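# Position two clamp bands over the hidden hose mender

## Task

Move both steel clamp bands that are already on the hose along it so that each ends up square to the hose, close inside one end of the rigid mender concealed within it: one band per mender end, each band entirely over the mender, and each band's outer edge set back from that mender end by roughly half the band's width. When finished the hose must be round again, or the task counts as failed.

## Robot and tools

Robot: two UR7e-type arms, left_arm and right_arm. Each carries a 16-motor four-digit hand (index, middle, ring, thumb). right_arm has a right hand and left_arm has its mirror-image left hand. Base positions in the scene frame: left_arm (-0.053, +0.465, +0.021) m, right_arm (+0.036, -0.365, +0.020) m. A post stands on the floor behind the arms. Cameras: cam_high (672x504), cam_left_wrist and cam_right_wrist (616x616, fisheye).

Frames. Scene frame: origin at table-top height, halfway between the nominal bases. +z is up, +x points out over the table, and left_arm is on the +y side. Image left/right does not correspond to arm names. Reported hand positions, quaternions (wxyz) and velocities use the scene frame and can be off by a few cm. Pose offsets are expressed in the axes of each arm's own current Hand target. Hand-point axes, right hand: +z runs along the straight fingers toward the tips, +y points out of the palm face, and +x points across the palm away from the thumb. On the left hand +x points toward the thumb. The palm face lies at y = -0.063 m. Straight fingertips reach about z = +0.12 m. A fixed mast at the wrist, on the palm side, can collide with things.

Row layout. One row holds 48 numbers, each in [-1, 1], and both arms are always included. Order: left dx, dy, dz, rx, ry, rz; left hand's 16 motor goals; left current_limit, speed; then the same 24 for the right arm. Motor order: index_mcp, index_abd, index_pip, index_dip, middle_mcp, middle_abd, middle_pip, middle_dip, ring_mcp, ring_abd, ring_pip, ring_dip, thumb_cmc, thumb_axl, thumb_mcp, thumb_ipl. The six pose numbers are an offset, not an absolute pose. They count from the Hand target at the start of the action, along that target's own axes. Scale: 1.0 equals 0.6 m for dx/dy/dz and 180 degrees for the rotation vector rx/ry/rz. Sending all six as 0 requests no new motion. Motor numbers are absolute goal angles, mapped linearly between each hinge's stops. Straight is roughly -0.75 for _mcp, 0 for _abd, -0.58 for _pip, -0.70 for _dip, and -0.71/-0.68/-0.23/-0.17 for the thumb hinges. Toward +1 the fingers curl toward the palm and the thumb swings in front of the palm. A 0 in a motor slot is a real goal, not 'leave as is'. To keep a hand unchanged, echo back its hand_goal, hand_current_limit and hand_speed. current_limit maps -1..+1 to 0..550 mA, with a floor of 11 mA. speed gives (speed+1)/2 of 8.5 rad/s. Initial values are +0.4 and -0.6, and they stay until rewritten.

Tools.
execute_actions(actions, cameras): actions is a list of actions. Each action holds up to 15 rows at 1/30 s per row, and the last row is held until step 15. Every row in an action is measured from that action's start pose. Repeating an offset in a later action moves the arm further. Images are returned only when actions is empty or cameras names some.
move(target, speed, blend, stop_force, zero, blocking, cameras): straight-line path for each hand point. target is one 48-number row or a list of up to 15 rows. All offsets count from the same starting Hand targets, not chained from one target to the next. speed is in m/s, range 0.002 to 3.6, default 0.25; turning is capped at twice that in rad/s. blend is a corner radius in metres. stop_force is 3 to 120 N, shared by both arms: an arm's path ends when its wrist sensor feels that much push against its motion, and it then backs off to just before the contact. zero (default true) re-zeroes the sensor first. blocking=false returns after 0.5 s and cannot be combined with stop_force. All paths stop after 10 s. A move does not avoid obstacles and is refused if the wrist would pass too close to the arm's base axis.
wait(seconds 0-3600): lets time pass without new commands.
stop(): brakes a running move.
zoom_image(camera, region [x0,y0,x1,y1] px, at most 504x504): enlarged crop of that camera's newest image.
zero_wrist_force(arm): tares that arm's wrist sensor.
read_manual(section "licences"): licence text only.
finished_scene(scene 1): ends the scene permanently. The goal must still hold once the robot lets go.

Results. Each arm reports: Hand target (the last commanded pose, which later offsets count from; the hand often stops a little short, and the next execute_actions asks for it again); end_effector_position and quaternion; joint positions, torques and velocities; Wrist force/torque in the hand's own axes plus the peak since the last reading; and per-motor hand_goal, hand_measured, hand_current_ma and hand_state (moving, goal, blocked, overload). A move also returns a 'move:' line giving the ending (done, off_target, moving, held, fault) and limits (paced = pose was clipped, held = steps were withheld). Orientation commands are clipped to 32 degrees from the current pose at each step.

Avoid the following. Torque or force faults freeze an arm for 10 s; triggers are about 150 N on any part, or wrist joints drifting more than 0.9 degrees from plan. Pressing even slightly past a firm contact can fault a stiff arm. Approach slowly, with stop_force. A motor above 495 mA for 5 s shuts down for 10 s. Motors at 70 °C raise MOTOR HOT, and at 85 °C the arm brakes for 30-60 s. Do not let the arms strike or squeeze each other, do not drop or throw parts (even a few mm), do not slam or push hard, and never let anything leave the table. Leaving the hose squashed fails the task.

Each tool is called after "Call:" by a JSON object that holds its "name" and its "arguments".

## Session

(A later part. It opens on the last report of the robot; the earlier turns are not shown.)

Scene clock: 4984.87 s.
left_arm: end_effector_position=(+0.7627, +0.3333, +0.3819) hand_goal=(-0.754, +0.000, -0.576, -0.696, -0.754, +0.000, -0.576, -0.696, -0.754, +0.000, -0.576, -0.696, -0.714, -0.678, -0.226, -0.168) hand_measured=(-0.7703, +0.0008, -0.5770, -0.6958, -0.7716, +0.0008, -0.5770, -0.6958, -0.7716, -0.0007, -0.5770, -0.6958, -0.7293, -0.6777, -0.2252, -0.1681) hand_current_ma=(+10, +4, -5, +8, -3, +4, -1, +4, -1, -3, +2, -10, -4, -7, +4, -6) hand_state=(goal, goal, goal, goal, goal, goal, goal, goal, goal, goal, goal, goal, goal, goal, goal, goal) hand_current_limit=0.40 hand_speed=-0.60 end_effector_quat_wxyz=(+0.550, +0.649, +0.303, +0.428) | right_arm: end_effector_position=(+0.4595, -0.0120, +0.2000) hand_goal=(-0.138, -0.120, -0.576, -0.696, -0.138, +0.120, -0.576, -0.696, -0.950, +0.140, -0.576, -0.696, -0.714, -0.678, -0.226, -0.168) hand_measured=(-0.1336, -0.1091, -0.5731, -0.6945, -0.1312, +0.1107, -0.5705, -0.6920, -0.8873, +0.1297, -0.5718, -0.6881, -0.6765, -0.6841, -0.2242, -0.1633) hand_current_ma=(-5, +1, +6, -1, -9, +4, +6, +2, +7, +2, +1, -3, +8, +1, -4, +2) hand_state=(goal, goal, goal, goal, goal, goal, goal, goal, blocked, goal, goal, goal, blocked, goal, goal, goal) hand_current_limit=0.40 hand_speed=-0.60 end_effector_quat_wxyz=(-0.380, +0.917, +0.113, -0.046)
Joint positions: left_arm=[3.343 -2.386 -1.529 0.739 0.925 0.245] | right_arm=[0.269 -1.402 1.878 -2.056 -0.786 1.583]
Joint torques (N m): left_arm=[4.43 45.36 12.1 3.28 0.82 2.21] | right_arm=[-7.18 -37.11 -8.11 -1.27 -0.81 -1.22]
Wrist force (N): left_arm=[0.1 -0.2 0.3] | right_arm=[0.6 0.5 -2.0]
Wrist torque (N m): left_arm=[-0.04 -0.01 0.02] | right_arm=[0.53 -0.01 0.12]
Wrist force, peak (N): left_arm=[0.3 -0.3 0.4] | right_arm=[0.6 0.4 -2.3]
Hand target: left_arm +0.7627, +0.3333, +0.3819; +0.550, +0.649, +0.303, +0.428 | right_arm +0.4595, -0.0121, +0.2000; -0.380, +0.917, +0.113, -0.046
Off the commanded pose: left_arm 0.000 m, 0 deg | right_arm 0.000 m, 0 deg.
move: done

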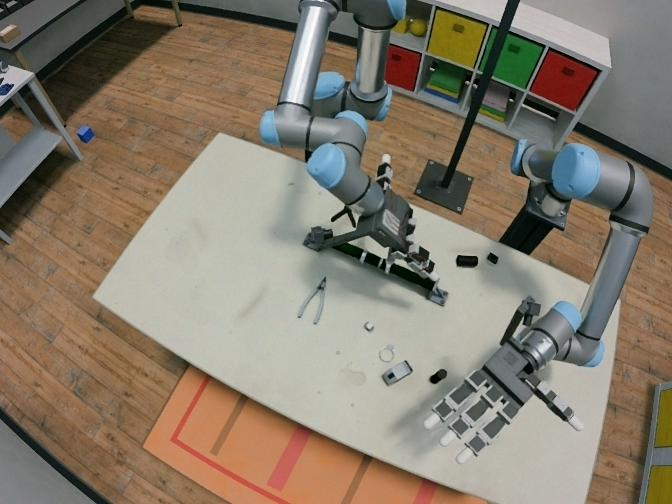

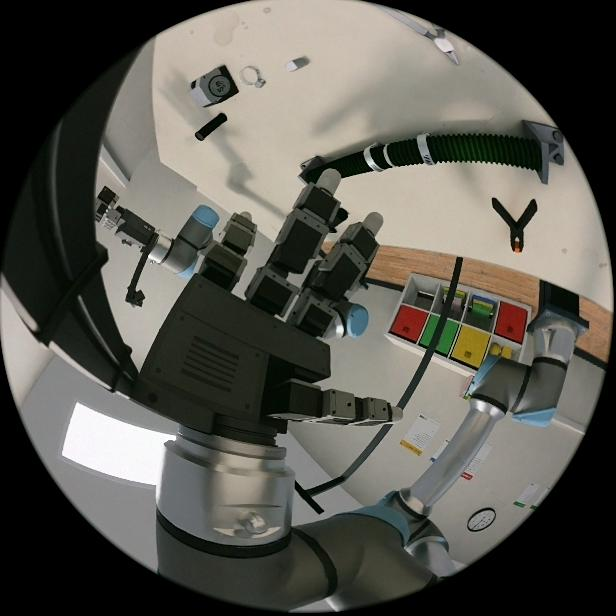

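Call:
{"name": "move", "arguments": {"target": [[0,0,0,0,0,0,-0.754,0,-0.576,-0.696,-0.754,0,-0.576,-0.696,-0.754,0,-0.576,-0.696,-0.714,-0.678,-0.226,-0.168,0.4,-0.6,0,0.065,0.065,0,0,0,-0.137,-0.12,-0.576,-0.696,-0.137,0.12,-0.576,-0.696,-0.95,0.14,-0.576,-0.696,-0.714,-0.678,-0.226,-0.168,0.4,-0.6],[0,0,0,0,0,0,-0.754,0,-0.576,-0.696,-0.754,0,-0.576,-0.696,-0.754,0,-0.576,-0.696,-0.714,-0.678,-0.226,-0.168,0.4,-0.6,0,0.09605,0.09605,0,0,0,-0.137,-0.12,-0.576,-0.696,-0.137,0.12,-0.576,-0.696,-0.95,0.14,-0.576,-0.696,-0.714,-0.678,-0.226,-0.168,0.4,-0.6]], "speed": [0.08,0.03], "stop_force": 5, "cameras": ["cam_right_wrist"]}}

Call:
{"name": "zoom_image", "arguments": {"camera": "cam_right_wrist", "region": [300, 120, 440, 260]}}

Scene clock: 5011.33 s.
left_arm: end_effector_position=(+0.7627, +0.3333, +0.3819) hand_goal=(-0.754, +0.000, -0.576, -0.696, -0.754, +0.000, -0.576, -0.696, -0.754, +0.000, -0.576, -0.696, -0.714, -0.678, -0.226, -0.168) hand_measured=(-0.7691, -0.0007, -0.5770, -0.6958, -0.7716, +0.0008, -0.5770, -0.6958, -0.7703, -0.0007, -0.5770, -0.6958, -0.7293, -0.6767, -0.2262, -0.1681) hand_current_ma=(+12, +7, -6, +12, -4, +8, -2, +7, +1, -7, +5, -5, -3, -8, +4, -3) hand_state=(goal, goal, goal, goal, goal, goal, goal, goal, goal, goal, goal, goal, goal, goal, goal, goal) hand_current_limit=0.40 hand_speed=-0.60 end_effector_quat_wxyz=(+0.550, +0.649, +0.303, +0.428) | right_arm: end_effector_position=(+0.4596, -0.0121, +0.1185) hand_goal=(-0.138, -0.120, -0.576, -0.696, -0.138, +0.120, -0.576, -0.696, -0.950, +0.140, -0.576, -0.696, -0.714, -0.678, -0.226, -0.168) hand_measured=(-0.1336, -0.1091, -0.5744, -0.6945, -0.1312, +0.1107, -0.5718, -0.6920, -0.8873, +0.1283, -0.5718, -0.6881, -0.6753, -0.6841, -0.2242, -0.1624) hand_current_ma=(-9, +0, +6, -3, -5, +6, +4, -2, +6, +6, +3, +1, +3, +2, -1, +5) hand_state=(goal, goal, goal, goal, goal, goal, goal, goal, blocked, goal, goal, goal, blocked, goal, goal, goal) hand_current_limit=0.40 hand_speed=-0.60 end_effector_quat_wxyz=(-0.380, +0.917, +0.113, -0.046)
Joint positions: left_arm=[3.343 -2.386 -1.529 0.739 0.925 0.245] | right_arm=[0.268 -1.288 1.982 -2.273 -0.786 1.582]
Joint torques (N m): left_arm=[4.88 45.63 11.64 3.24 0.95 2.2] | right_arm=[8.26 -38.85 -31.51 -0.55 0.42 2.43]
Wrist force (N): left_arm=[-0.3 -0.1 0.0] | right_arm=[0.5 0.5 -2.0]
Wrist torque (N m): left_arm=[-0.03 0.04 -0.01] | right_arm=[0.52 0.00 0.18]
Wrist force, peak (N): left_arm=[-0.1 0.1 0.5] | right_arm=[0.5 -0.2 -2.7]
Hand target: left_arm +0.7627, +0.3333, +0.3819; +0.550, +0.649, +0.303, +0.428 | right_arm +0.4596, -0.0121, +0.1185; -0.380, +0.917, +0.113, -0.046
Off the commanded pose: left_arm 0.000 m, 0 deg | right_arm 0.000 m, 0 deg.
move: done

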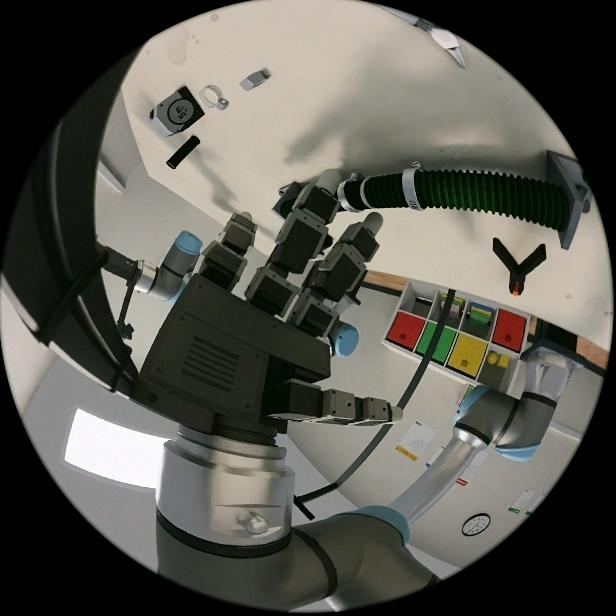

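Scaled by 3.600 from the camera's image (finer frame: 880x880).

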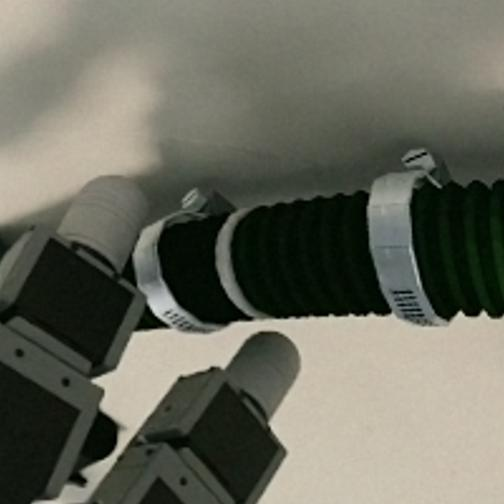

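Call:
{"name": "move", "arguments": {"target": [[0,0,0,0,0,0,-0.754,0,-0.576,-0.696,-0.754,0,-0.576,-0.696,-0.754,0,-0.576,-0.696,-0.714,-0.678,-0.226,-0.168,0.4,-0.6,0,0,0,0,0,0,-0.137,0.4,-0.576,-0.696,-0.137,-0.4,-0.576,-0.696,-0.95,0.14,-0.576,-0.696,-0.714,-0.678,-0.226,-0.168,0.3,-0.85],[0,0,0,0,0,0,-0.754,0,-0.576,-0.696,-0.754,0,-0.576,-0.696,-0.754,0,-0.576,-0.696,-0.714,-0.678,-0.226,-0.168,0.4,-0.6,-0.02741,-0.0041,0.0041,0,0.09428,0.09428,-0.137,0.4,-0.576,-0.696,-0.137,-0.4,-0.576,-0.696,-0.95,0.14,-0.576,-0.696,-0.714,-0.678,-0.226,-0.168,0.3,-0.85]], "speed": [0.04,0.05], "cameras": ["cam_right_wrist"]}}

Call:
{"name": "zoom_image", "arguments": {"camera": "cam_right_wrist", "region": [300, 120, 440, 260]}}

Scene clock: 5031.47 s.
left_arm: end_effector_position=(+0.7627, +0.3333, +0.3819) hand_goal=(-0.754, +0.000, -0.576, -0.696, -0.754, +0.000, -0.576, -0.696, -0.754, +0.000, -0.576, -0.696, -0.714, -0.678, -0.226, -0.168) hand_measured=(-0.7703, +0.0008, -0.5770, -0.6958, -0.7716, +0.0008, -0.5770, -0.6958, -0.7716, +0.0008, -0.5770, -0.6958, -0.7293, -0.6777, -0.2262, -0.1672) hand_current_ma=(+5, +11, -7, +12, -2, +1, +0, +14, -3, -3, +2, -2, -6, -6, +6, -2) hand_state=(goal, goal, goal, goal, goal, goal, goal, goal, goal, goal, goal, goal, goal, goal, goal, goal) hand_current_limit=0.40 hand_speed=-0.60 end_effector_quat_wxyz=(+0.550, +0.649, +0.303, +0.428) | right_arm: end_effector_position=(+0.4427, -0.0128, +0.1184) hand_goal=(-0.138, +0.400, -0.576, -0.696, -0.138, -0.400, -0.576, -0.696, -0.950, +0.140, -0.576, -0.696, -0.714, -0.678, -0.226, -0.168) hand_measured=(-0.1035, -0.0124, -0.5629, -0.6920, -0.1601, +0.0242, -0.5872, -0.7009, -0.8873, +0.1283, -0.5718, -0.6881, -0.6753, -0.6841, -0.2242, -0.1633) hand_current_ma=(-4, -182, +8, +0, -8, +198, +3, +4, +6, +6, +4, -1, +8, -1, -7, +6) hand_state=(blocked, blocked, goal, goal, blocked, blocked, goal, goal, blocked, goal, goal, goal, blocked, goal, goal, goal) hand_current_limit=0.30 hand_speed=-0.85 end_effector_quat_wxyz=(-0.381, +0.920, -0.080, +0.034)
Joint positions: left_arm=[3.343 -2.386 -1.529 0.739 0.925 0.245] | right_arm=[0.276 -1.317 2.156 -2.809 -0.875 2.152]
Joint torques (N m): left_arm=[5.26 46.03 11.89 3.19 0.95 2.24] | right_arm=[5.94 -32.73 -26.72 -0.84 3.47 -2.87]
Wrist force (N): left_arm=[0.1 0.0 0.1] | right_arm=[1.5 0.4 -2.0]
Wrist torque (N m): left_arm=[-0.03 -0.01 0.02] | right_arm=[0.51 0.03 0.27]
Wrist force, peak (N): left_arm=[-0.1 -0.6 0.4] | right_arm=[1.2 0.6 -3.0]
Hand target: left_arm +0.7627, +0.3333, +0.3819; +0.550, +0.649, +0.303, +0.428 | right_arm +0.4428, -0.0128, +0.1185; -0.381, +0.920, -0.080, +0.034
Off the commanded pose: left_arm 0.000 m, 0 deg | right_arm 0.000 m, 0 deg.
move: done

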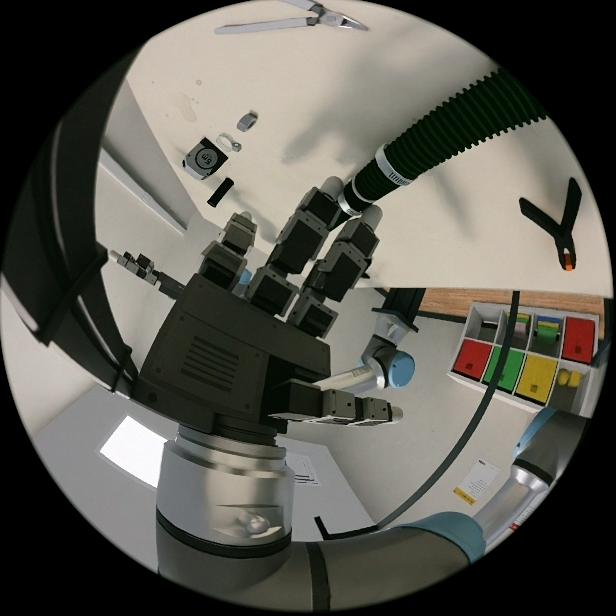

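Scaled by 3.600 from the camera's image (finer frame: 880x880).

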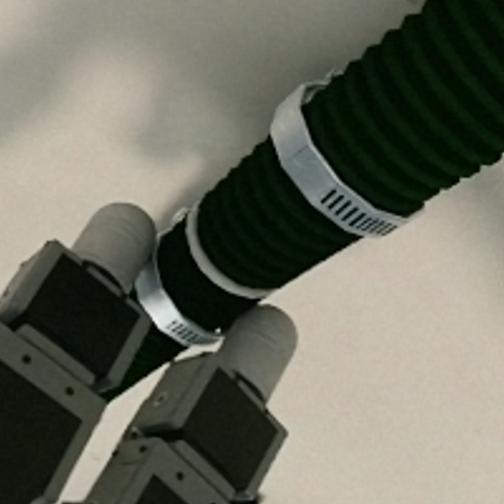

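Call:
{"name": "move", "arguments": {"target": [[0,0,0,0,0,0,-0.754,0,-0.576,-0.696,-0.754,0,-0.576,-0.696,-0.754,0,-0.576,-0.696,-0.714,-0.678,-0.226,-0.168,0.4,-0.6,0,0,0,0,0,0,-0.137,-0.12,-0.576,-0.696,-0.137,0.12,-0.576,-0.696,-0.95,0.14,-0.576,-0.696,-0.714,-0.678,-0.226,-0.168,0.3,-0.8],[0,0,0,0,0,0,-0.754,0,-0.576,-0.696,-0.754,0,-0.576,-0.696,-0.754,0,-0.576,-0.696,-0.714,-0.678,-0.226,-0.168,0.4,-0.6,0,-0.05303,-0.05303,0,0,0,-0.137,-0.12,-0.576,-0.696,-0.137,0.12,-0.576,-0.696,-0.95,0.14,-0.576,-0.696,-0.714,-0.678,-0.226,-0.168,0.3,-0.8]], "speed": [0.04,0.06], "cameras": ["cam_high","cam_right_wrist"]}}

Call:
{"name": "zoom_image", "arguments": {"camera": "cam_high", "region": [345, 225, 415, 285]}}

Call:
{"name": "zoom_image", "arguments": {"camera": "cam_right_wrist", "region": [300, 120, 440, 260]}}

Scene clock: 5068.33 s.
left_arm: end_effector_position=(+0.7627, +0.3333, +0.3819) hand_goal=(-0.754, +0.000, -0.576, -0.696, -0.754, +0.000, -0.576, -0.696, -0.754, +0.000, -0.576, -0.696, -0.714, -0.678, -0.226, -0.168) hand_measured=(-0.7691, -0.0007, -0.5770, -0.6958, -0.7716, -0.0007, -0.5770, -0.6958, -0.7716, +0.0008, -0.5770, -0.6958, -0.7293, -0.6767, -0.2262, -0.1672) hand_current_ma=(+4, +9, -3, +7, -4, +6, -2, +10, +2, -1, +4, -6, -7, -3, +4, -7) hand_state=(goal, goal, goal, goal, goal, goal, goal, goal, goal, goal, goal, goal, goal, goal, goal, goal) hand_current_limit=0.40 hand_speed=-0.60 end_effector_quat_wxyz=(+0.550, +0.649, +0.303, +0.428) | right_arm: end_effector_position=(+0.4429, -0.0127, +0.1636) hand_goal=(-0.138, -0.120, -0.576, -0.696, -0.138, +0.120, -0.576, -0.696, -0.950, +0.140, -0.576, -0.696, -0.714, -0.678, -0.226, -0.168) hand_measured=(-0.1203, -0.1047, -0.5641, -0.6920, -0.1408, +0.1077, -0.5795, -0.6971, -0.8885, +0.1283, -0.5718, -0.6894, -0.6765, -0.6841, -0.2232, -0.1633) hand_current_ma=(-4, +0, +3, -5, -3, +5, +9, +1, +8, +6, +6, -1, +9, +5, -5, +4) hand_state=(goal, goal, goal, goal, goal, goal, goal, goal, blocked, goal, goal, goal, blocked, goal, goal, goal) hand_current_limit=0.30 hand_speed=-0.80 end_effector_quat_wxyz=(-0.381, +0.920, -0.080, +0.034)
Joint positions: left_arm=[3.343 -2.386 -1.529 0.739 0.925 0.245] | right_arm=[0.276 -1.404 2.11 -2.676 -0.875 2.152]
Joint torques (N m): left_arm=[5.49 45.84 12.04 3.2 0.95 2.16] | right_arm=[8.54 -18.61 -7.01 -4.26 -0.58 -1.75]
Wrist force (N): left_arm=[0.1 -0.2 -0.1] | right_arm=[0.5 0.7 -1.8]
Wrist torque (N m): left_arm=[-0.02 -0.01 0.02] | right_arm=[0.53 0.02 0.22]
Wrist force, peak (N): left_arm=[0.5 -0.2 0.2] | right_arm=[1.7 2.5 -0.7]
Hand target: left_arm +0.7627, +0.3333, +0.3819; +0.550, +0.649, +0.303, +0.428 | right_arm +0.4428, -0.0127, +0.1635; -0.381, +0.920, -0.080, +0.034
Off the commanded pose: left_arm 0.000 m, 0 deg | right_arm 0.000 m, 0 deg.
move: done

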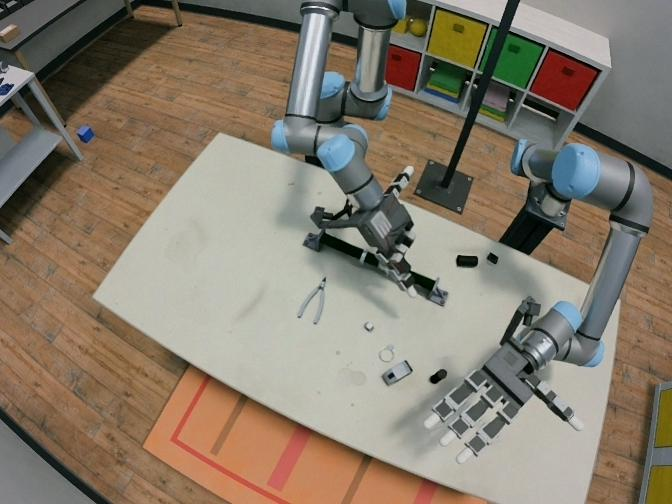

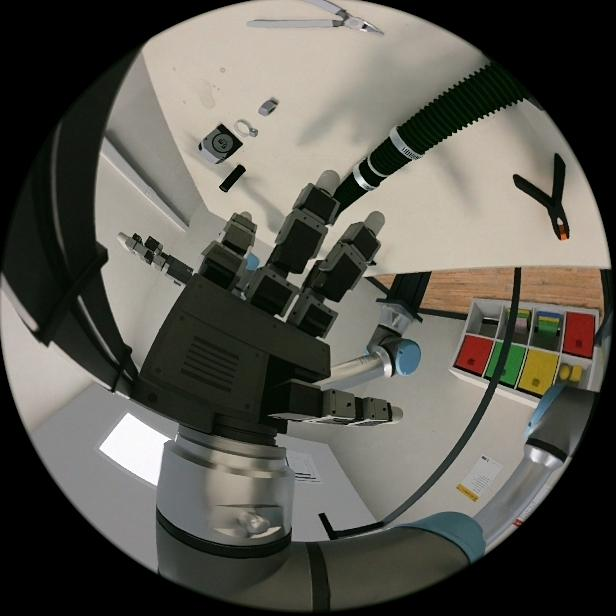

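Scaled by 7.200 from the camera's image (finer frame: 960x720).

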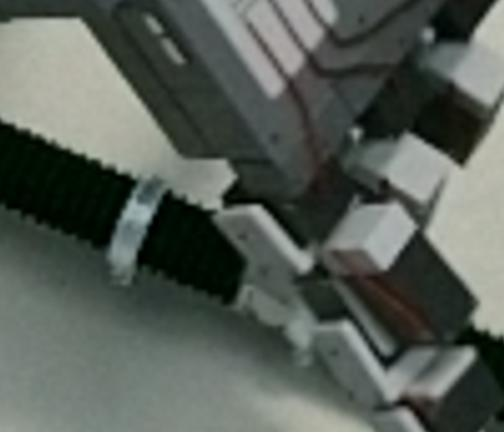

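Scaled by 3.600 from the camera's image (finer frame: 880x880).

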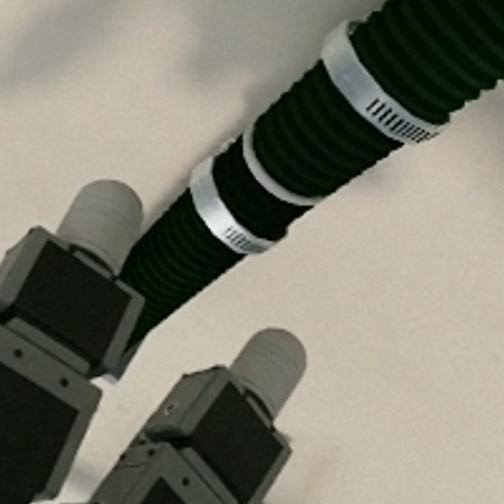

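Call:
{"name": "move", "arguments": {"target": [0,0,0,0,0,0,-0.754,0,-0.576,-0.696,-0.754,0,-0.576,-0.696,-0.754,0,-0.576,-0.696,-0.714,-0.678,-0.226,-0.168,0.4,-0.6,-0.1313,-0.019,-0.0517,0,0,0,-0.137,-0.12,-0.576,-0.696,-0.137,0.12,-0.576,-0.696,-0.95,0.14,-0.576,-0.696,-0.714,-0.678,-0.226,-0.168,0.3,-0.8], "speed": 0.15, "cameras": ["cam_high"]}}

Call:
{"name": "zoom_image", "arguments": {"camera": "cam_high", "region": [345, 225, 415, 285]}}

Call:
{"name": "zoom_image", "arguments": {"camera": "cam_high", "region": [376, 252, 396, 272]}}

Scene clock: 5083.07 s.
left_arm: end_effector_position=(+0.7627, +0.3333, +0.3819) hand_goal=(-0.754, +0.000, -0.576, -0.696, -0.754, +0.000, -0.576, -0.696, -0.754, +0.000, -0.576, -0.696, -0.714, -0.678, -0.226, -0.168) hand_measured=(-0.7703, -0.0007, -0.5770, -0.6958, -0.7716, -0.0007, -0.5770, -0.6958, -0.7716, +0.0008, -0.5770, -0.6958, -0.7293, -0.6767, -0.2262, -0.1672) hand_current_ma=(+5, +8, -5, +8, -3, +0, +0, +10, +3, -4, +1, -4, -5, -8, +3, -4) hand_state=(goal, goal, goal, goal, goal, goal, goal, goal, goal, goal, goal, goal, goal, goal, goal, goal) hand_current_limit=0.40 hand_speed=-0.60 end_effector_quat_wxyz=(+0.550, +0.649, +0.303, +0.428) | right_arm: end_effector_position=(+0.3627, -0.0128, +0.1933) hand_goal=(-0.138, -0.120, -0.576, -0.696, -0.138, +0.120, -0.576, -0.696, -0.950, +0.140, -0.576, -0.696, -0.714, -0.678, -0.226, -0.168) hand_measured=(-0.1203, -0.1047, -0.5641, -0.6907, -0.1408, +0.1077, -0.5795, -0.6971, -0.8885, +0.1283, -0.5705, -0.6881, -0.6765, -0.6841, -0.2242, -0.1633) hand_current_ma=(-8, +4, +3, -1, -8, +6, +6, +1, +8, +6, +5, -2, +10, -1, -4, +5) hand_state=(goal, goal, goal, goal, goal, goal, goal, goal, blocked, goal, goal, goal, blocked, goal, goal, goal) hand_current_limit=0.30 hand_speed=-0.80 end_effector_quat_wxyz=(-0.381, +0.920, -0.080, +0.033)
Joint positions: left_arm=[3.343 -2.386 -1.529 0.739 0.925 0.245] | right_arm=[0.329 -1.604 2.243 -2.648 -0.897 2.215]
Joint torques (N m): left_arm=[5.49 45.52 11.74 3.31 0.98 2.16] | right_arm=[-8.72 -21.83 -32.04 -4.27 3.51 -2.75]
Wrist force (N): left_arm=[0.2 -0.1 0.2] | right_arm=[0.5 0.2 -1.7]
Wrist torque (N m): left_arm=[-0.02 -0.02 0.02] | right_arm=[0.45 0.00 0.23]
Wrist force, peak (N): left_arm=[0.3 -0.1 0.5] | right_arm=[-0.8 0.0 -2.5]
Hand target: left_arm +0.7627, +0.3333, +0.3819; +0.550, +0.649, +0.303, +0.428 | right_arm +0.3627, -0.0127, +0.1934; -0.381, +0.920, -0.080, +0.034
Off the commanded pose: left_arm 0.000 m, 0 deg | right_arm 0.000 m, 0 deg.
move: done

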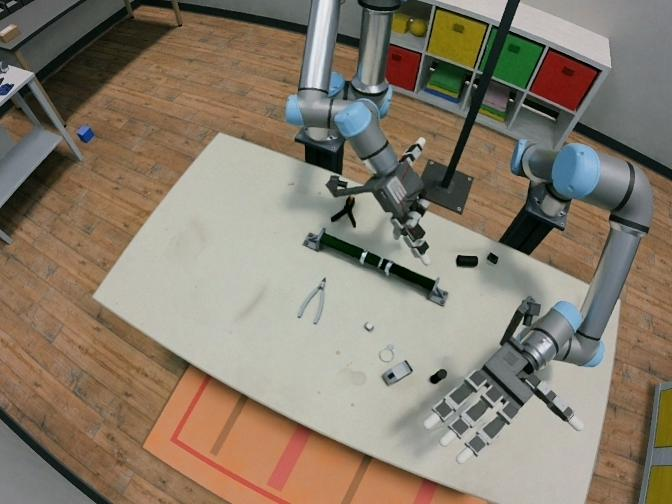

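Scaled by 7.200 from the camera's image (finer frame: 960x720).

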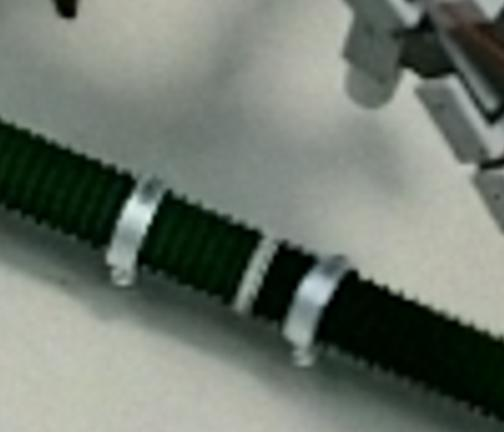

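Scaled by 25.200 from the camera's image (finer frame: 960x720).

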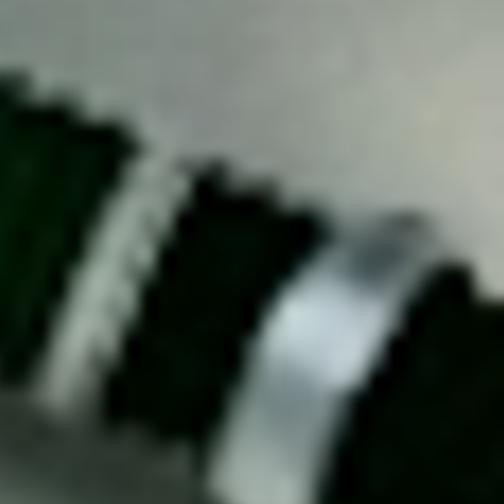

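Call:
{"name": "move", "arguments": {"target": [[0,0,0,0,0,0,-0.754,0,-0.576,-0.696,-0.754,0,-0.576,-0.696,-0.754,0,-0.576,-0.696,-0.714,-0.678,-0.226,-0.168,0.4,-0.6,0,0,0,0,0,0,-0.25,-0.12,-0.65,-0.74,-0.25,0.12,-0.65,-0.74,-0.95,0.14,-0.576,-0.696,-0.714,-0.678,-0.226,-0.168,0.4,-0.6],[0,0,0,0,0,0,-0.754,0,-0.576,-0.696,-0.754,0,-0.576,-0.696,-0.754,0,-0.576,-0.696,-0.714,-0.678,-0.226,-0.168,0.4,-0.6,0.1463,0.04667,0.05563,0,-0.03928,-0.03928,-0.137,-0.1,-0.576,-0.696,-0.137,0.1,-0.576,-0.696,-0.95,0.14,-0.576,-0.696,-0.714,-0.678,-0.226,-0.168,0.4,-0.6],[0,0,0,0,0,0,-0.754,0,-0.576,-0.696,-0.754,0,-0.576,-0.696,-0.754,0,-0.576,-0.696,-0.714,-0.678,-0.226,-0.168,0.4,-0.6,0.1463,0.08379,0.09275,0,-0.03928,-0.03928,-0.137,-0.1,-0.576,-0.696,-0.137,0.1,-0.576,-0.696,-0.95,0.14,-0.576,-0.696,-0.714,-0.678,-0.226,-0.168,0.4,-0.6]], "speed": [0.1,0.12,0.04], "cameras": ["cam_right_wrist"]}}

Call:
{"name": "zoom_image", "arguments": {"camera": "cam_right_wrist", "region": [300, 120, 440, 260]}}

Scene clock: 5149.87 s.
left_arm: end_effector_position=(+0.7627, +0.3333, +0.3819) hand_goal=(-0.754, +0.000, -0.576, -0.696, -0.754, +0.000, -0.576, -0.696, -0.754, +0.000, -0.576, -0.696, -0.714, -0.678, -0.226, -0.168) hand_measured=(-0.7703, +0.0008, -0.5770, -0.6971, -0.7716, -0.0007, -0.5770, -0.6958, -0.7703, -0.0007, -0.5770, -0.6958, -0.7293, -0.6767, -0.2262, -0.1681) hand_current_ma=(+10, +7, -4, +8, -3, +7, -1, +10, +1, -6, +3, -7, -8, -6, +7, -4) hand_state=(goal, goal, goal, goal, goal, goal, goal, goal, goal, goal, goal, goal, goal, goal, goal, goal) hand_current_limit=0.40 hand_speed=-0.60 end_effector_quat_wxyz=(+0.550, +0.649, +0.303, +0.428) | right_arm: end_effector_position=(+0.4498, -0.0243, +0.1184) hand_goal=(-0.138, -0.100, -0.576, -0.696, -0.138, +0.100, -0.576, -0.696, -0.950, +0.140, -0.576, -0.696, -0.714, -0.678, -0.226, -0.168) hand_measured=(-0.1324, -0.1032, -0.5770, -0.7009, -0.1324, +0.1048, -0.5770, -0.6983, -0.8873, +0.1283, -0.5718, -0.6881, -0.6765, -0.6830, -0.2232, -0.1633) hand_current_ma=(-6, +2, +3, -5, -3, +5, +7, +2, +10, +3, +4, -4, +7, +3, -3, +6) hand_state=(goal, goal, goal, goal, goal, goal, goal, goal, blocked, goal, goal, goal, blocked, goal, goal, goal) hand_current_limit=0.40 hand_speed=-0.60 end_effector_quat_wxyz=(-0.383, +0.924, +0.000, +0.000) end_effector_velocity=(-0.001, +0.000, +0.001) end_effector_angular_velocity=(-0.001, +0.002, +0.001)
Joint positions: left_arm=[3.343 -2.386 -1.529 0.739 0.925 0.245] | right_arm=[0.244 -1.326 2.107 -2.575 -0.811 1.888]
Joint velocities: left_arm=[within noise] | right_arm=[0.001 -0.003 0.001 0.005 0 0]
Joint torques (N m): left_arm=[6.26 45.65 11.63 3.25 1 2.25] | right_arm=[-3.56 -35.65 -29.18 -0.78 1.45 -0.34]
Wrist force (N): left_arm=[-0.1 0.0 0.0] | right_arm=[0.4 0.6 -1.8]
Wrist torque (N m): left_arm=[-0.01 0.01 0.00] | right_arm=[0.53 0.02 0.13]
Wrist force, peak (N): left_arm=[0.3 -0.2 0.5] | right_arm=[-0.4 -0.3 -2.5]
Hand target: left_arm +0.7627, +0.3333, +0.3819; +0.550, +0.649, +0.303, +0.428 | right_arm +0.4499, -0.0242, +0.1186; -0.383, +0.924, +0.000, +0.000
Off the commanded pose: left_arm 0.000 m, 0 deg | right_arm 0.000 m, 0 deg.
move: done

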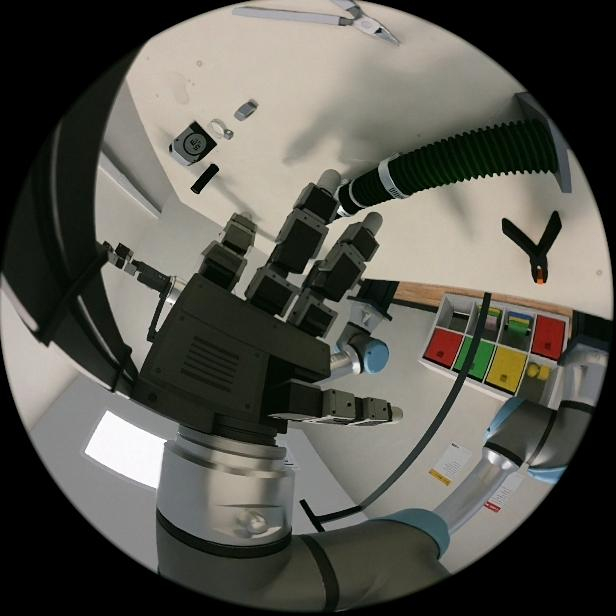

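Scaled by 3.600 from the camera's image (finer frame: 880x880).

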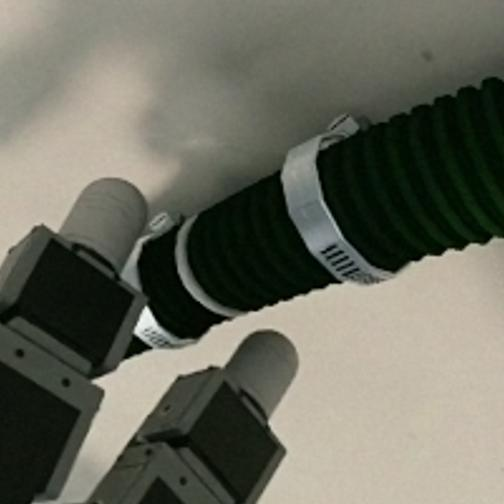

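Call:
{"name": "move", "arguments": {"target": [[0,0,0,0,0,0,-0.754,0,-0.576,-0.696,-0.754,0,-0.576,-0.696,-0.754,0,-0.576,-0.696,-0.714,-0.678,-0.226,-0.168,0.4,-0.6,0,0,0,0,0,0,-0.137,0.15,-0.576,-0.696,-0.137,-0.15,-0.576,-0.696,-0.95,0.14,-0.576,-0.696,-0.714,-0.678,-0.226,-0.168,0.4,-0.8],[0,0,0,0,0,0,-0.754,0,-0.576,-0.696,-0.754,0,-0.576,-0.696,-0.754,0,-0.576,-0.696,-0.714,-0.678,-0.226,-0.168,0.4,-0.6,0,-0.00354,0.00354,0,0,0,-0.137,0.15,-0.576,-0.696,-0.137,-0.15,-0.576,-0.696,-0.95,0.14,-0.576,-0.696,-0.714,-0.678,-0.226,-0.168,0.4,-0.8]], "speed": [0.04,0.01], "cameras": ["cam_right_wrist"]}}

Call:
{"name": "zoom_image", "arguments": {"camera": "cam_right_wrist", "region": [310, 150, 410, 250]}}

Scene clock: 5165.80 s.
left_arm: end_effector_position=(+0.7627, +0.3333, +0.3819) hand_goal=(-0.754, +0.000, -0.576, -0.696, -0.754, +0.000, -0.576, -0.696, -0.754, +0.000, -0.576, -0.696, -0.714, -0.678, -0.226, -0.168) hand_measured=(-0.7703, +0.0008, -0.5770, -0.6958, -0.7716, -0.0007, -0.5770, -0.6958, -0.7716, -0.0007, -0.5770, -0.6958, -0.7293, -0.6767, -0.2262, -0.1681) hand_current_ma=(+9, +12, -4, +7, -4, +0, +6, +10, +4, -6, +4, -1, -6, -7, +3, -2) hand_state=(goal, goal, goal, goal, goal, goal, goal, goal, goal, goal, goal, goal, goal, goal, goal, goal) hand_current_limit=0.40 hand_speed=-0.60 end_effector_quat_wxyz=(+0.550, +0.649, +0.303, +0.428) | right_arm: end_effector_position=(+0.4499, -0.0212, +0.1186) hand_goal=(-0.138, +0.150, -0.576, -0.696, -0.138, -0.150, -0.576, -0.696, -0.950, +0.140, -0.576, -0.696, -0.714, -0.678, -0.226, -0.168) hand_measured=(-0.1191, -0.0197, -0.5718, -0.6971, -0.1191, +0.0198, -0.5693, -0.6958, -0.8873, +0.1283, -0.5705, -0.6881, -0.6765, -0.6841, -0.2242, -0.1633) hand_current_ma=(-10, -40, +7, -2, -3, +48, +6, -1, +6, +3, +8, -6, +8, +0, -1, +6) hand_state=(goal, blocked, goal, goal, goal, blocked, goal, goal, blocked, goal, goal, goal, blocked, goal, goal, goal) hand_current_limit=0.40 hand_speed=-0.80 end_effector_quat_wxyz=(-0.383, +0.924, +0.000, +0.000)
Joint positions: left_arm=[3.343 -2.386 -1.529 0.739 0.925 0.245] | right_arm=[0.251 -1.322 2.103 -2.581 -0.813 1.897]
Joint torques (N m): left_arm=[6.57 45.73 12.3 3.19 1.05 2.25] | right_arm=[-0.63 -27.49 -25.24 -2.94 -0.42 1.08]
Wrist force (N): left_arm=[0.0 0.1 0.2] | right_arm=[0.6 1.1 -2.9]
Wrist torque (N m): left_arm=[-0.03 0.01 0.01] | right_arm=[0.57 0.02 0.11]
Wrist force, peak (N): left_arm=[0.3 -0.3 0.5] | right_arm=[0.7 1.6 -2.7]
Hand target: left_arm +0.7627, +0.3333, +0.3819; +0.550, +0.649, +0.303, +0.428 | right_arm +0.4499, -0.0212, +0.1186; -0.383, +0.924, +0.000, +0.000
Off the commanded pose: left_arm 0.000 m, 0 deg | right_arm 0.000 m, 0 deg.
move: done

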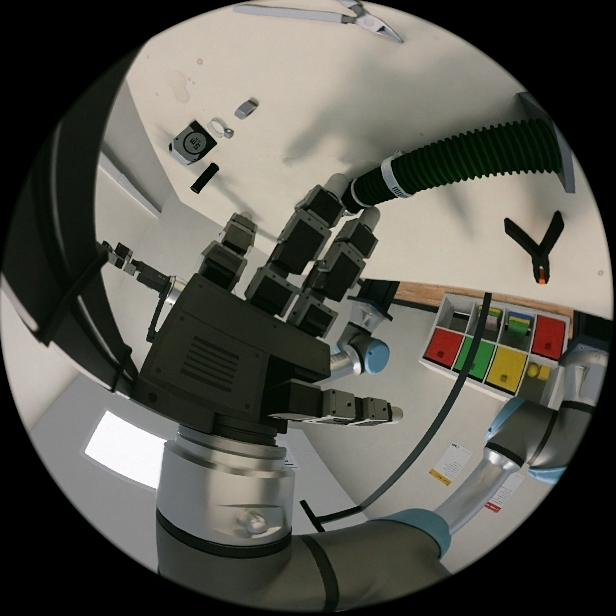

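Scaled by 5.040 from the camera's image (finer frame: 880x880).

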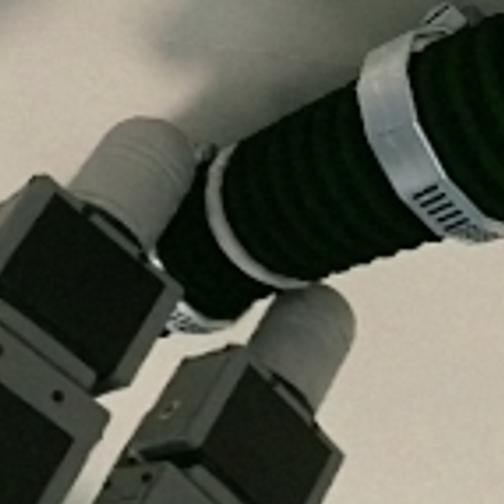

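Call:
{"name": "move", "arguments": {"target": [0,0,0,0,0,0,-0.754,0,-0.576,-0.696,-0.754,0,-0.576,-0.696,-0.754,0,-0.576,-0.696,-0.714,-0.678,-0.226,-0.168,0.4,-0.6,0,-0.00471,0.00471,0,0,0,-0.137,0.15,-0.576,-0.696,-0.137,-0.15,-0.576,-0.696,-0.95,0.14,-0.576,-0.696,-0.714,-0.678,-0.226,-0.168,0.4,-0.8], "speed": 0.01}}

Call:
{"name": "move", "arguments": {"target": [0,0,0,0,0,0,-0.754,0,-0.576,-0.696,-0.754,0,-0.576,-0.696,-0.754,0,-0.576,-0.696,-0.714,-0.678,-0.226,-0.168,0.4,-0.6,0,-0.00354,0.00354,0,0,0,-0.137,0.15,-0.576,-0.696,-0.137,-0.15,-0.576,-0.696,-0.95,0.14,-0.576,-0.696,-0.714,-0.678,-0.226,-0.168,0.4,-0.8], "speed": 0.01, "cameras": ["cam_right_wrist"]}}

Call:
{"name": "zoom_image", "arguments": {"camera": "cam_right_wrist", "region": [310, 150, 410, 250]}}

Scene clock: 5181.57 s.
left_arm: end_effector_position=(+0.7627, +0.3333, +0.3819) hand_goal=(-0.754, +0.000, -0.576, -0.696, -0.754, +0.000, -0.576, -0.696, -0.754, +0.000, -0.576, -0.696, -0.714, -0.678, -0.226, -0.168) hand_measured=(-0.7703, -0.0007, -0.5770, -0.6971, -0.7716, -0.0007, -0.5770, -0.6958, -0.7703, -0.0007, -0.5770, -0.6958, -0.7293, -0.6767, -0.2262, -0.1681) hand_current_ma=(+12, +7, +0, +7, -5, +5, -2, +8, -1, -5, +2, -2, -9, -11, +7, -2) hand_state=(goal, goal, goal, goal, goal, goal, goal, goal, goal, goal, goal, goal, goal, goal, goal, goal) hand_current_limit=0.40 hand_speed=-0.60 end_effector_quat_wxyz=(+0.550, +0.649, +0.303, +0.428) | right_arm: end_effector_position=(+0.4499, -0.0172, +0.1186) hand_goal=(-0.138, +0.150, -0.576, -0.696, -0.138, -0.150, -0.576, -0.696, -0.950, +0.140, -0.576, -0.696, -0.714, -0.678, -0.226, -0.168) hand_measured=(-0.1022, -0.0183, -0.5629, -0.6932, -0.1035, +0.0198, -0.5603, -0.6894, -0.8885, +0.1297, -0.5705, -0.6881, -0.6765, -0.6830, -0.2242, -0.1633) hand_current_ma=(+0, -38, +6, -5, +2, +42, +7, +1, +9, +3, +5, +3, +9, +4, -6, +4) hand_state=(blocked, blocked, goal, goal, blocked, blocked, goal, goal, blocked, goal, goal, goal, blocked, goal, goal, goal) hand_current_limit=0.40 hand_speed=-0.80 end_effector_quat_wxyz=(-0.383, +0.924, +0.000, +0.000)
Joint positions: left_arm=[3.343 -2.386 -1.529 0.739 0.925 0.245] | right_arm=[0.259 -1.316 2.098 -2.589 -0.815 1.908]
Joint torques (N m): left_arm=[6.67 45.82 12.32 3.26 1.12 2.19] | right_arm=[-0.7 -28.56 -25.8 -2.99 -0.21 1.11]
Wrist force (N): left_arm=[0.1 0.1 0.2] | right_arm=[0.1 1.9 -3.2]
Wrist torque (N m): left_arm=[-0.03 -0.01 0.02] | right_arm=[0.57 0.06 0.10]
Wrist force, peak (N): left_arm=[0.1 -0.1 0.5] | right_arm=[0.1 1.9 -3.2]
Hand target: left_arm +0.7627, +0.3333, +0.3819; +0.550, +0.649, +0.303, +0.428 | right_arm +0.4499, -0.0172, +0.1186; -0.383, +0.924, +0.000, +0.000
Off the commanded pose: left_arm 0.000 m, 0 deg | right_arm 0.000 m, 0 deg.
move: done

Scene clock: 5182.10 s.
left_arm: end_effector_position=(+0.7627, +0.3333, +0.3819) hand_goal=(-0.754, +0.000, -0.576, -0.696, -0.754, +0.000, -0.576, -0.696, -0.754, +0.000, -0.576, -0.696, -0.714, -0.678, -0.226, -0.168) hand_measured=(-0.7703, -0.0007, -0.5770, -0.6958, -0.7716, -0.0007, -0.5770, -0.6958, -0.7716, -0.0007, -0.5770, -0.6958, -0.7293, -0.6777, -0.2262, -0.1681) hand_current_ma=(+3, +8, -4, +7, +2, +7, -1, +12, +0, -3, +1, -8, -14, -4, +5, -4) hand_state=(goal, goal, goal, goal, goal, goal, goal, goal, goal, goal, goal, goal, goal, goal, goal, goal) hand_current_limit=0.40 hand_speed=-0.60 end_effector_quat_wxyz=(+0.550, +0.649, +0.303, +0.428) | right_arm: end_effector_position=(+0.4499, -0.0142, +0.1186) hand_goal=(-0.138, +0.150, -0.576, -0.696, -0.138, -0.150, -0.576, -0.696, -0.950, +0.140, -0.576, -0.696, -0.714, -0.678, -0.226, -0.168) hand_measured=(-0.0902, -0.0183, -0.5564, -0.6869, -0.0938, +0.0184, -0.5526, -0.6843, -0.8885, +0.1283, -0.5705, -0.6894, -0.6753, -0.6841, -0.2242, -0.1624) hand_current_ma=(+4, -44, +8, -9, +2, +45, +9, +3, +8, +2, +3, -1, +11, +1, -7, +8) hand_state=(blocked, blocked, blocked, goal, blocked, blocked, blocked, goal, blocked, goal, goal, goal, blocked, goal, goal, goal) hand_current_limit=0.40 hand_speed=-0.80 end_effector_quat_wxyz=(-0.383, +0.924, +0.000, +0.000)
Joint positions: left_arm=[3.343 -2.386 -1.529 0.739 0.925 0.245] | right_arm=[0.265 -1.312 2.094 -2.594 -0.816 1.916]
Joint torques (N m): left_arm=[6.02 45.46 11.75 3.26 1.08 2.14] | right_arm=[-0.43 -28.73 -26.92 -3.14 -0.15 1.17]
Wrist force (N): left_arm=[-0.1 0.0 0.2] | right_arm=[0.2 2.3 -3.4]
Wrist torque (N m): left_arm=[-0.04 0.02 0.00] | right_arm=[0.55 0.06 0.10]
Wrist force, peak (N): left_arm=[0.2 0.1 0.4] | right_arm=[0.4 2.7 -3.1]
Hand target: left_arm +0.7627, +0.3333, +0.3819; +0.550, +0.649, +0.303, +0.428 | right_arm +0.4499, -0.0142, +0.1186; -0.383, +0.924, +0.000, +0.000
Off the commanded pose: left_arm 0.000 m, 0 deg | right_arm 0.000 m, 0 deg.
move: done

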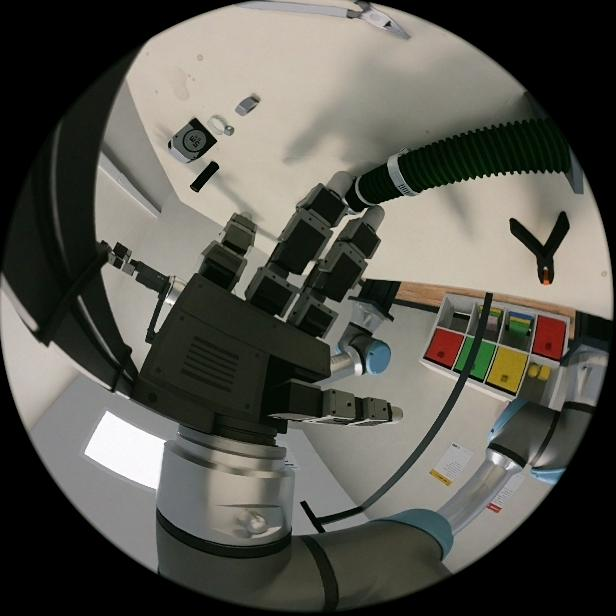

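Scaled by 5.040 from the camera's image (finer frame: 880x880).

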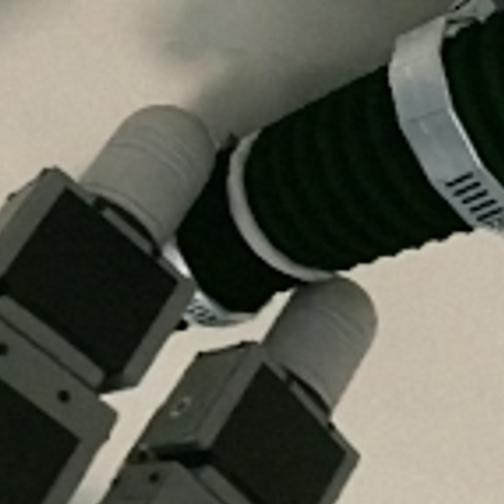

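Call:
{"name": "move", "arguments": {"target": [[0,0,0,0,0,0,-0.754,0,-0.576,-0.696,-0.754,0,-0.576,-0.696,-0.754,0,-0.576,-0.696,-0.714,-0.678,-0.226,-0.168,0.4,-0.6,0,0.00825,-0.00825,0,0,0,-0.137,0.15,-0.576,-0.696,-0.137,-0.15,-0.576,-0.696,-0.95,0.14,-0.576,-0.696,-0.714,-0.678,-0.226,-0.168,0.4,-0.8],[0,0,0,0,0,0,-0.754,0,-0.576,-0.696,-0.754,0,-0.576,-0.696,-0.754,0,-0.576,-0.696,-0.714,-0.678,-0.226,-0.168,0.4,-0.6,0,0.0083,-0.0083,0,0,0,-0.137,-0.04,-0.576,-0.696,-0.137,0.04,-0.576,-0.696,-0.95,0.14,-0.576,-0.696,-0.714,-0.678,-0.226,-0.168,0.4,-0.8]], "speed": [0.02,0.02]}}

Call:
{"name": "move", "arguments": {"target": [0,0,0,0,0,0,-0.754,0,-0.576,-0.696,-0.754,0,-0.576,-0.696,-0.754,0,-0.576,-0.696,-0.714,-0.678,-0.226,-0.168,0.4,-0.6,0,-0.00354,0.00354,0,0,0,-0.137,-0.04,-0.576,-0.696,-0.137,0.04,-0.576,-0.696,-0.95,0.14,-0.576,-0.696,-0.714,-0.678,-0.226,-0.168,0.4,-0.8], "speed": 0.01, "cameras": ["cam_right_wrist"]}}

Call:
{"name": "zoom_image", "arguments": {"camera": "cam_right_wrist", "region": [310, 150, 410, 250]}}

Scene clock: 5207.03 s.
left_arm: end_effector_position=(+0.7627, +0.3333, +0.3819) hand_goal=(-0.754, +0.000, -0.576, -0.696, -0.754, +0.000, -0.576, -0.696, -0.754, +0.000, -0.576, -0.696, -0.714, -0.678, -0.226, -0.168) hand_measured=(-0.7703, -0.0007, -0.5770, -0.6958, -0.7716, +0.0008, -0.5770, -0.6958, -0.7716, +0.0008, -0.5770, -0.6958, -0.7293, -0.6777, -0.2252, -0.1681) hand_current_ma=(+8, +9, -5, +6, -1, +3, +1, +8, -3, -4, +7, +0, -8, -9, +5, -6) hand_state=(goal, goal, goal, goal, goal, goal, goal, goal, goal, goal, goal, goal, goal, goal, goal, goal) hand_current_limit=0.40 hand_speed=-0.60 end_effector_quat_wxyz=(+0.550, +0.649, +0.303, +0.428) | right_arm: end_effector_position=(+0.4499, -0.0213, +0.1186) hand_goal=(-0.138, -0.040, -0.576, -0.696, -0.138, +0.040, -0.576, -0.696, -0.950, +0.140, -0.576, -0.696, -0.714, -0.678, -0.226, -0.168) hand_measured=(-0.1240, -0.0285, -0.5667, -0.6907, -0.1264, +0.0286, -0.5667, -0.6869, -0.8873, +0.1283, -0.5705, -0.6881, -0.6765, -0.6841, -0.2232, -0.1633) hand_current_ma=(-5, +1, +8, -7, -1, +2, +13, +3, +9, +8, +5, -1, +8, +4, -4, +6) hand_state=(goal, goal, goal, goal, goal, goal, goal, goal, blocked, goal, goal, goal, blocked, goal, goal, goal) hand_current_limit=0.40 hand_speed=-0.80 end_effector_quat_wxyz=(-0.383, +0.924, +0.000, +0.000)
Joint positions: left_arm=[3.343 -2.386 -1.529 0.739 0.925 0.245] | right_arm=[0.25 -1.322 2.103 -2.581 -0.813 1.897]
Joint torques (N m): left_arm=[6.94 46.04 12.05 3.3 0.99 2.27] | right_arm=[8.12 -21.35 -30.79 -4.21 -0.67 2.72]
Wrist force (N): left_arm=[-0.1 0.2 0.0] | right_arm=[0.3 0.7 -2.0]
Wrist torque (N m): left_arm=[0.01 0.01 0.00] | right_arm=[0.56 0.05 0.17]
Wrist force, peak (N): left_arm=[-0.3 -0.3 0.3] | right_arm=[-0.1 -2.4 -4.6]
Hand target: left_arm +0.7627, +0.3333, +0.3819; +0.550, +0.649, +0.303, +0.428 | right_arm +0.4499, -0.0213, +0.1186; -0.383, +0.924, +0.000, +0.000
Off the commanded pose: left_arm 0.000 m, 0 deg | right_arm 0.000 m, 0 deg.
move: done

Scene clock: 5207.57 s.
left_arm: end_effector_position=(+0.7627, +0.3333, +0.3819) hand_goal=(-0.754, +0.000, -0.576, -0.696, -0.754, +0.000, -0.576, -0.696, -0.754, +0.000, -0.576, -0.696, -0.714, -0.678, -0.226, -0.168) hand_measured=(-0.7703, +0.0008, -0.5770, -0.6958, -0.7716, +0.0008, -0.5770, -0.6958, -0.7716, -0.0007, -0.5770, -0.6958, -0.7293, -0.6777, -0.2252, -0.1672) hand_current_ma=(+12, +11, -11, +8, -3, +1, -1, +13, +0, -5, +5, -5, -6, -5, +1, -4) hand_state=(goal, goal, goal, goal, goal, goal, goal, goal, goal, goal, goal, goal, goal, goal, goal, goal) hand_current_limit=0.40 hand_speed=-0.60 end_effector_quat_wxyz=(+0.550, +0.649, +0.303, +0.428) | right_arm: end_effector_position=(+0.4499, -0.0182, +0.1186) hand_goal=(-0.138, -0.040, -0.576, -0.696, -0.138, +0.040, -0.576, -0.696, -0.950, +0.140, -0.576, -0.696, -0.714, -0.678, -0.226, -0.168) hand_measured=(-0.1240, -0.0270, -0.5680, -0.6907, -0.1252, +0.0272, -0.5667, -0.6881, -0.8885, +0.1283, -0.5705, -0.6881, -0.6765, -0.6841, -0.2232, -0.1633) hand_current_ma=(-5, -1, +8, -2, -3, +6, +7, +3, +9, +3, +3, +0, +6, -1, -5, +7) hand_state=(goal, goal, goal, goal, goal, goal, goal, goal, blocked, goal, goal, goal, blocked, goal, goal, goal) hand_current_limit=0.40 hand_speed=-0.80 end_effector_quat_wxyz=(-0.383, +0.924, +0.000, +0.000)
Joint positions: left_arm=[3.343 -2.386 -1.529 0.739 0.925 0.245] | right_arm=[0.257 -1.318 2.099 -2.587 -0.814 1.905]
Joint torques (N m): left_arm=[6.44 45.37 11.44 3.32 1.09 2.18] | right_arm=[-2.7 -28.59 -25.13 -3.07 -0.63 1.08]
Wrist force (N): left_arm=[0.0 0.2 0.1] | right_arm=[0.2 0.7 -2.3]
Wrist torque (N m): left_arm=[0.00 -0.01 0.01] | right_arm=[0.58 0.05 0.09]
Wrist force, peak (N): left_arm=[0.4 -0.1 0.2] | right_arm=[0.3 0.9 -2.2]
Hand target: left_arm +0.7627, +0.3333, +0.3819; +0.550, +0.649, +0.303, +0.428 | right_arm +0.4499, -0.0183, +0.1186; -0.383, +0.924, +0.000, +0.000
Off the commanded pose: left_arm 0.000 m, 0 deg | right_arm 0.000 m, 0 deg.
move: done

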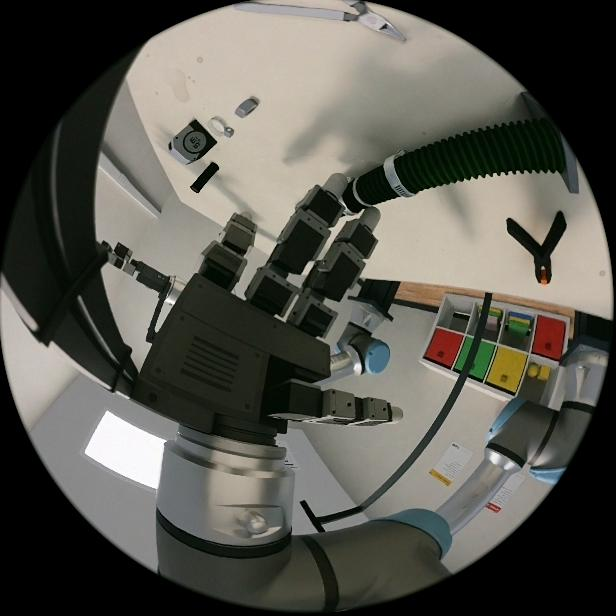

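Scaled by 5.040 from the camera's image (finer frame: 880x880).

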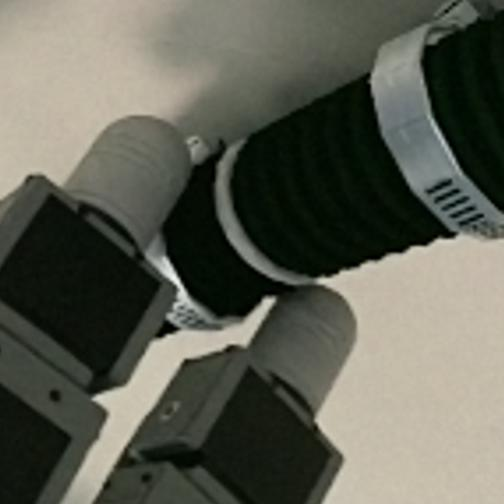

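Call:
{"name": "move", "arguments": {"target": [0,0,0,0,0,0,-0.754,0,-0.576,-0.696,-0.754,0,-0.576,-0.696,-0.754,0,-0.576,-0.696,-0.714,-0.678,-0.226,-0.168,0.4,-0.6,0,-0.00236,0.00236,0,0,0,-0.137,-0.04,-0.576,-0.696,-0.137,0.04,-0.576,-0.696,-0.95,0.14,-0.576,-0.696,-0.714,-0.678,-0.226,-0.168,0.4,-0.8], "speed": 0.01, "cameras": ["cam_right_wrist"]}}

Call:
{"name": "zoom_image", "arguments": {"camera": "cam_right_wrist", "region": [310, 150, 410, 250]}}

Scene clock: 5226.43 s.
left_arm: end_effector_position=(+0.7627, +0.3333, +0.3819) hand_goal=(-0.754, +0.000, -0.576, -0.696, -0.754, +0.000, -0.576, -0.696, -0.754, +0.000, -0.576, -0.696, -0.714, -0.678, -0.226, -0.168) hand_measured=(-0.7703, +0.0008, -0.5770, -0.6958, -0.7716, -0.0007, -0.5770, -0.6958, -0.7716, -0.0007, -0.5770, -0.6958, -0.7293, -0.6777, -0.2262, -0.1672) hand_current_ma=(+8, +9, -10, +6, +3, +8, -2, +8, -3, -4, +3, -7, -5, -8, +1, -5) hand_state=(goal, goal, goal, goal, goal, goal, goal, goal, goal, goal, goal, goal, goal, goal, goal, goal) hand_current_limit=0.40 hand_speed=-0.60 end_effector_quat_wxyz=(+0.550, +0.649, +0.303, +0.428) | right_arm: end_effector_position=(+0.4499, -0.0162, +0.1186) hand_goal=(-0.138, -0.040, -0.576, -0.696, -0.138, +0.040, -0.576, -0.696, -0.950, +0.140, -0.576, -0.696, -0.714, -0.678, -0.226, -0.168) hand_measured=(-0.1240, -0.0285, -0.5667, -0.6907, -0.1252, +0.0301, -0.5667, -0.6881, -0.8885, +0.1283, -0.5718, -0.6881, -0.6765, -0.6830, -0.2232, -0.1633) hand_current_ma=(-10, +7, +3, -4, -8, +7, +5, -1, +7, +6, +4, +5, +8, +1, -7, +5) hand_state=(goal, goal, goal, goal, goal, goal, goal, goal, blocked, goal, goal, goal, blocked, goal, goal, goal) hand_current_limit=0.40 hand_speed=-0.80 end_effector_quat_wxyz=(-0.383, +0.924, +0.000, +0.000)
Joint positions: left_arm=[3.343 -2.386 -1.529 0.739 0.925 0.245] | right_arm=[0.261 -1.315 2.096 -2.591 -0.815 1.91]
Joint torques (N m): left_arm=[7.32 45.59 11.97 3.26 1.07 2.21] | right_arm=[-1.49 -27.46 -27.14 -2.19 -0.73 -0.17]
Wrist force (N): left_arm=[-0.1 0.1 0.2] | right_arm=[0.3 0.7 -2.0]
Wrist torque (N m): left_arm=[-0.01 0.01 0.00] | right_arm=[0.55 0.05 0.09]
Wrist force, peak (N): left_arm=[0.4 -0.3 0.2] | right_arm=[0.3 0.6 -2.4]
Hand target: left_arm +0.7627, +0.3333, +0.3819; +0.550, +0.649, +0.303, +0.428 | right_arm +0.4499, -0.0163, +0.1186; -0.383, +0.924, +0.000, +0.000
Off the commanded pose: left_arm 0.000 m, 0 deg | right_arm 0.000 m, 0 deg.
move: done

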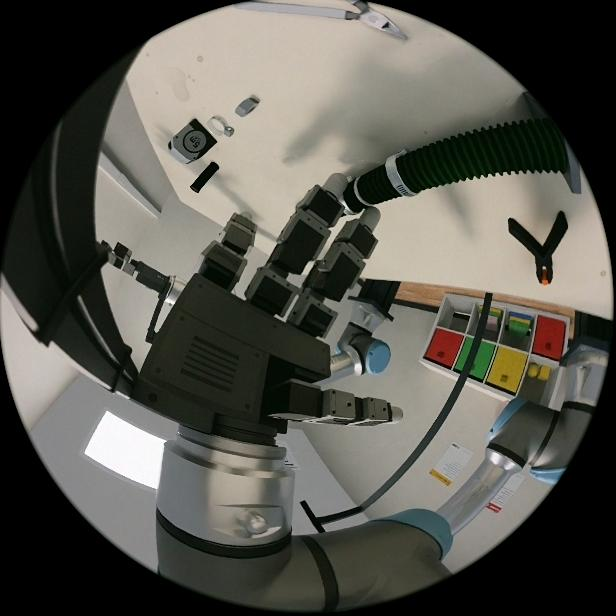

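Scaled by 5.040 from the camera's image (finer frame: 880x880).

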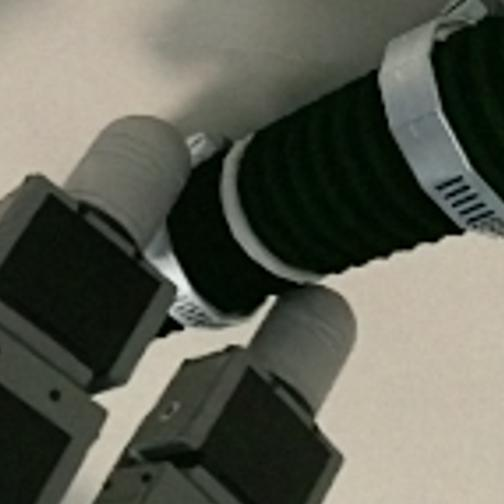

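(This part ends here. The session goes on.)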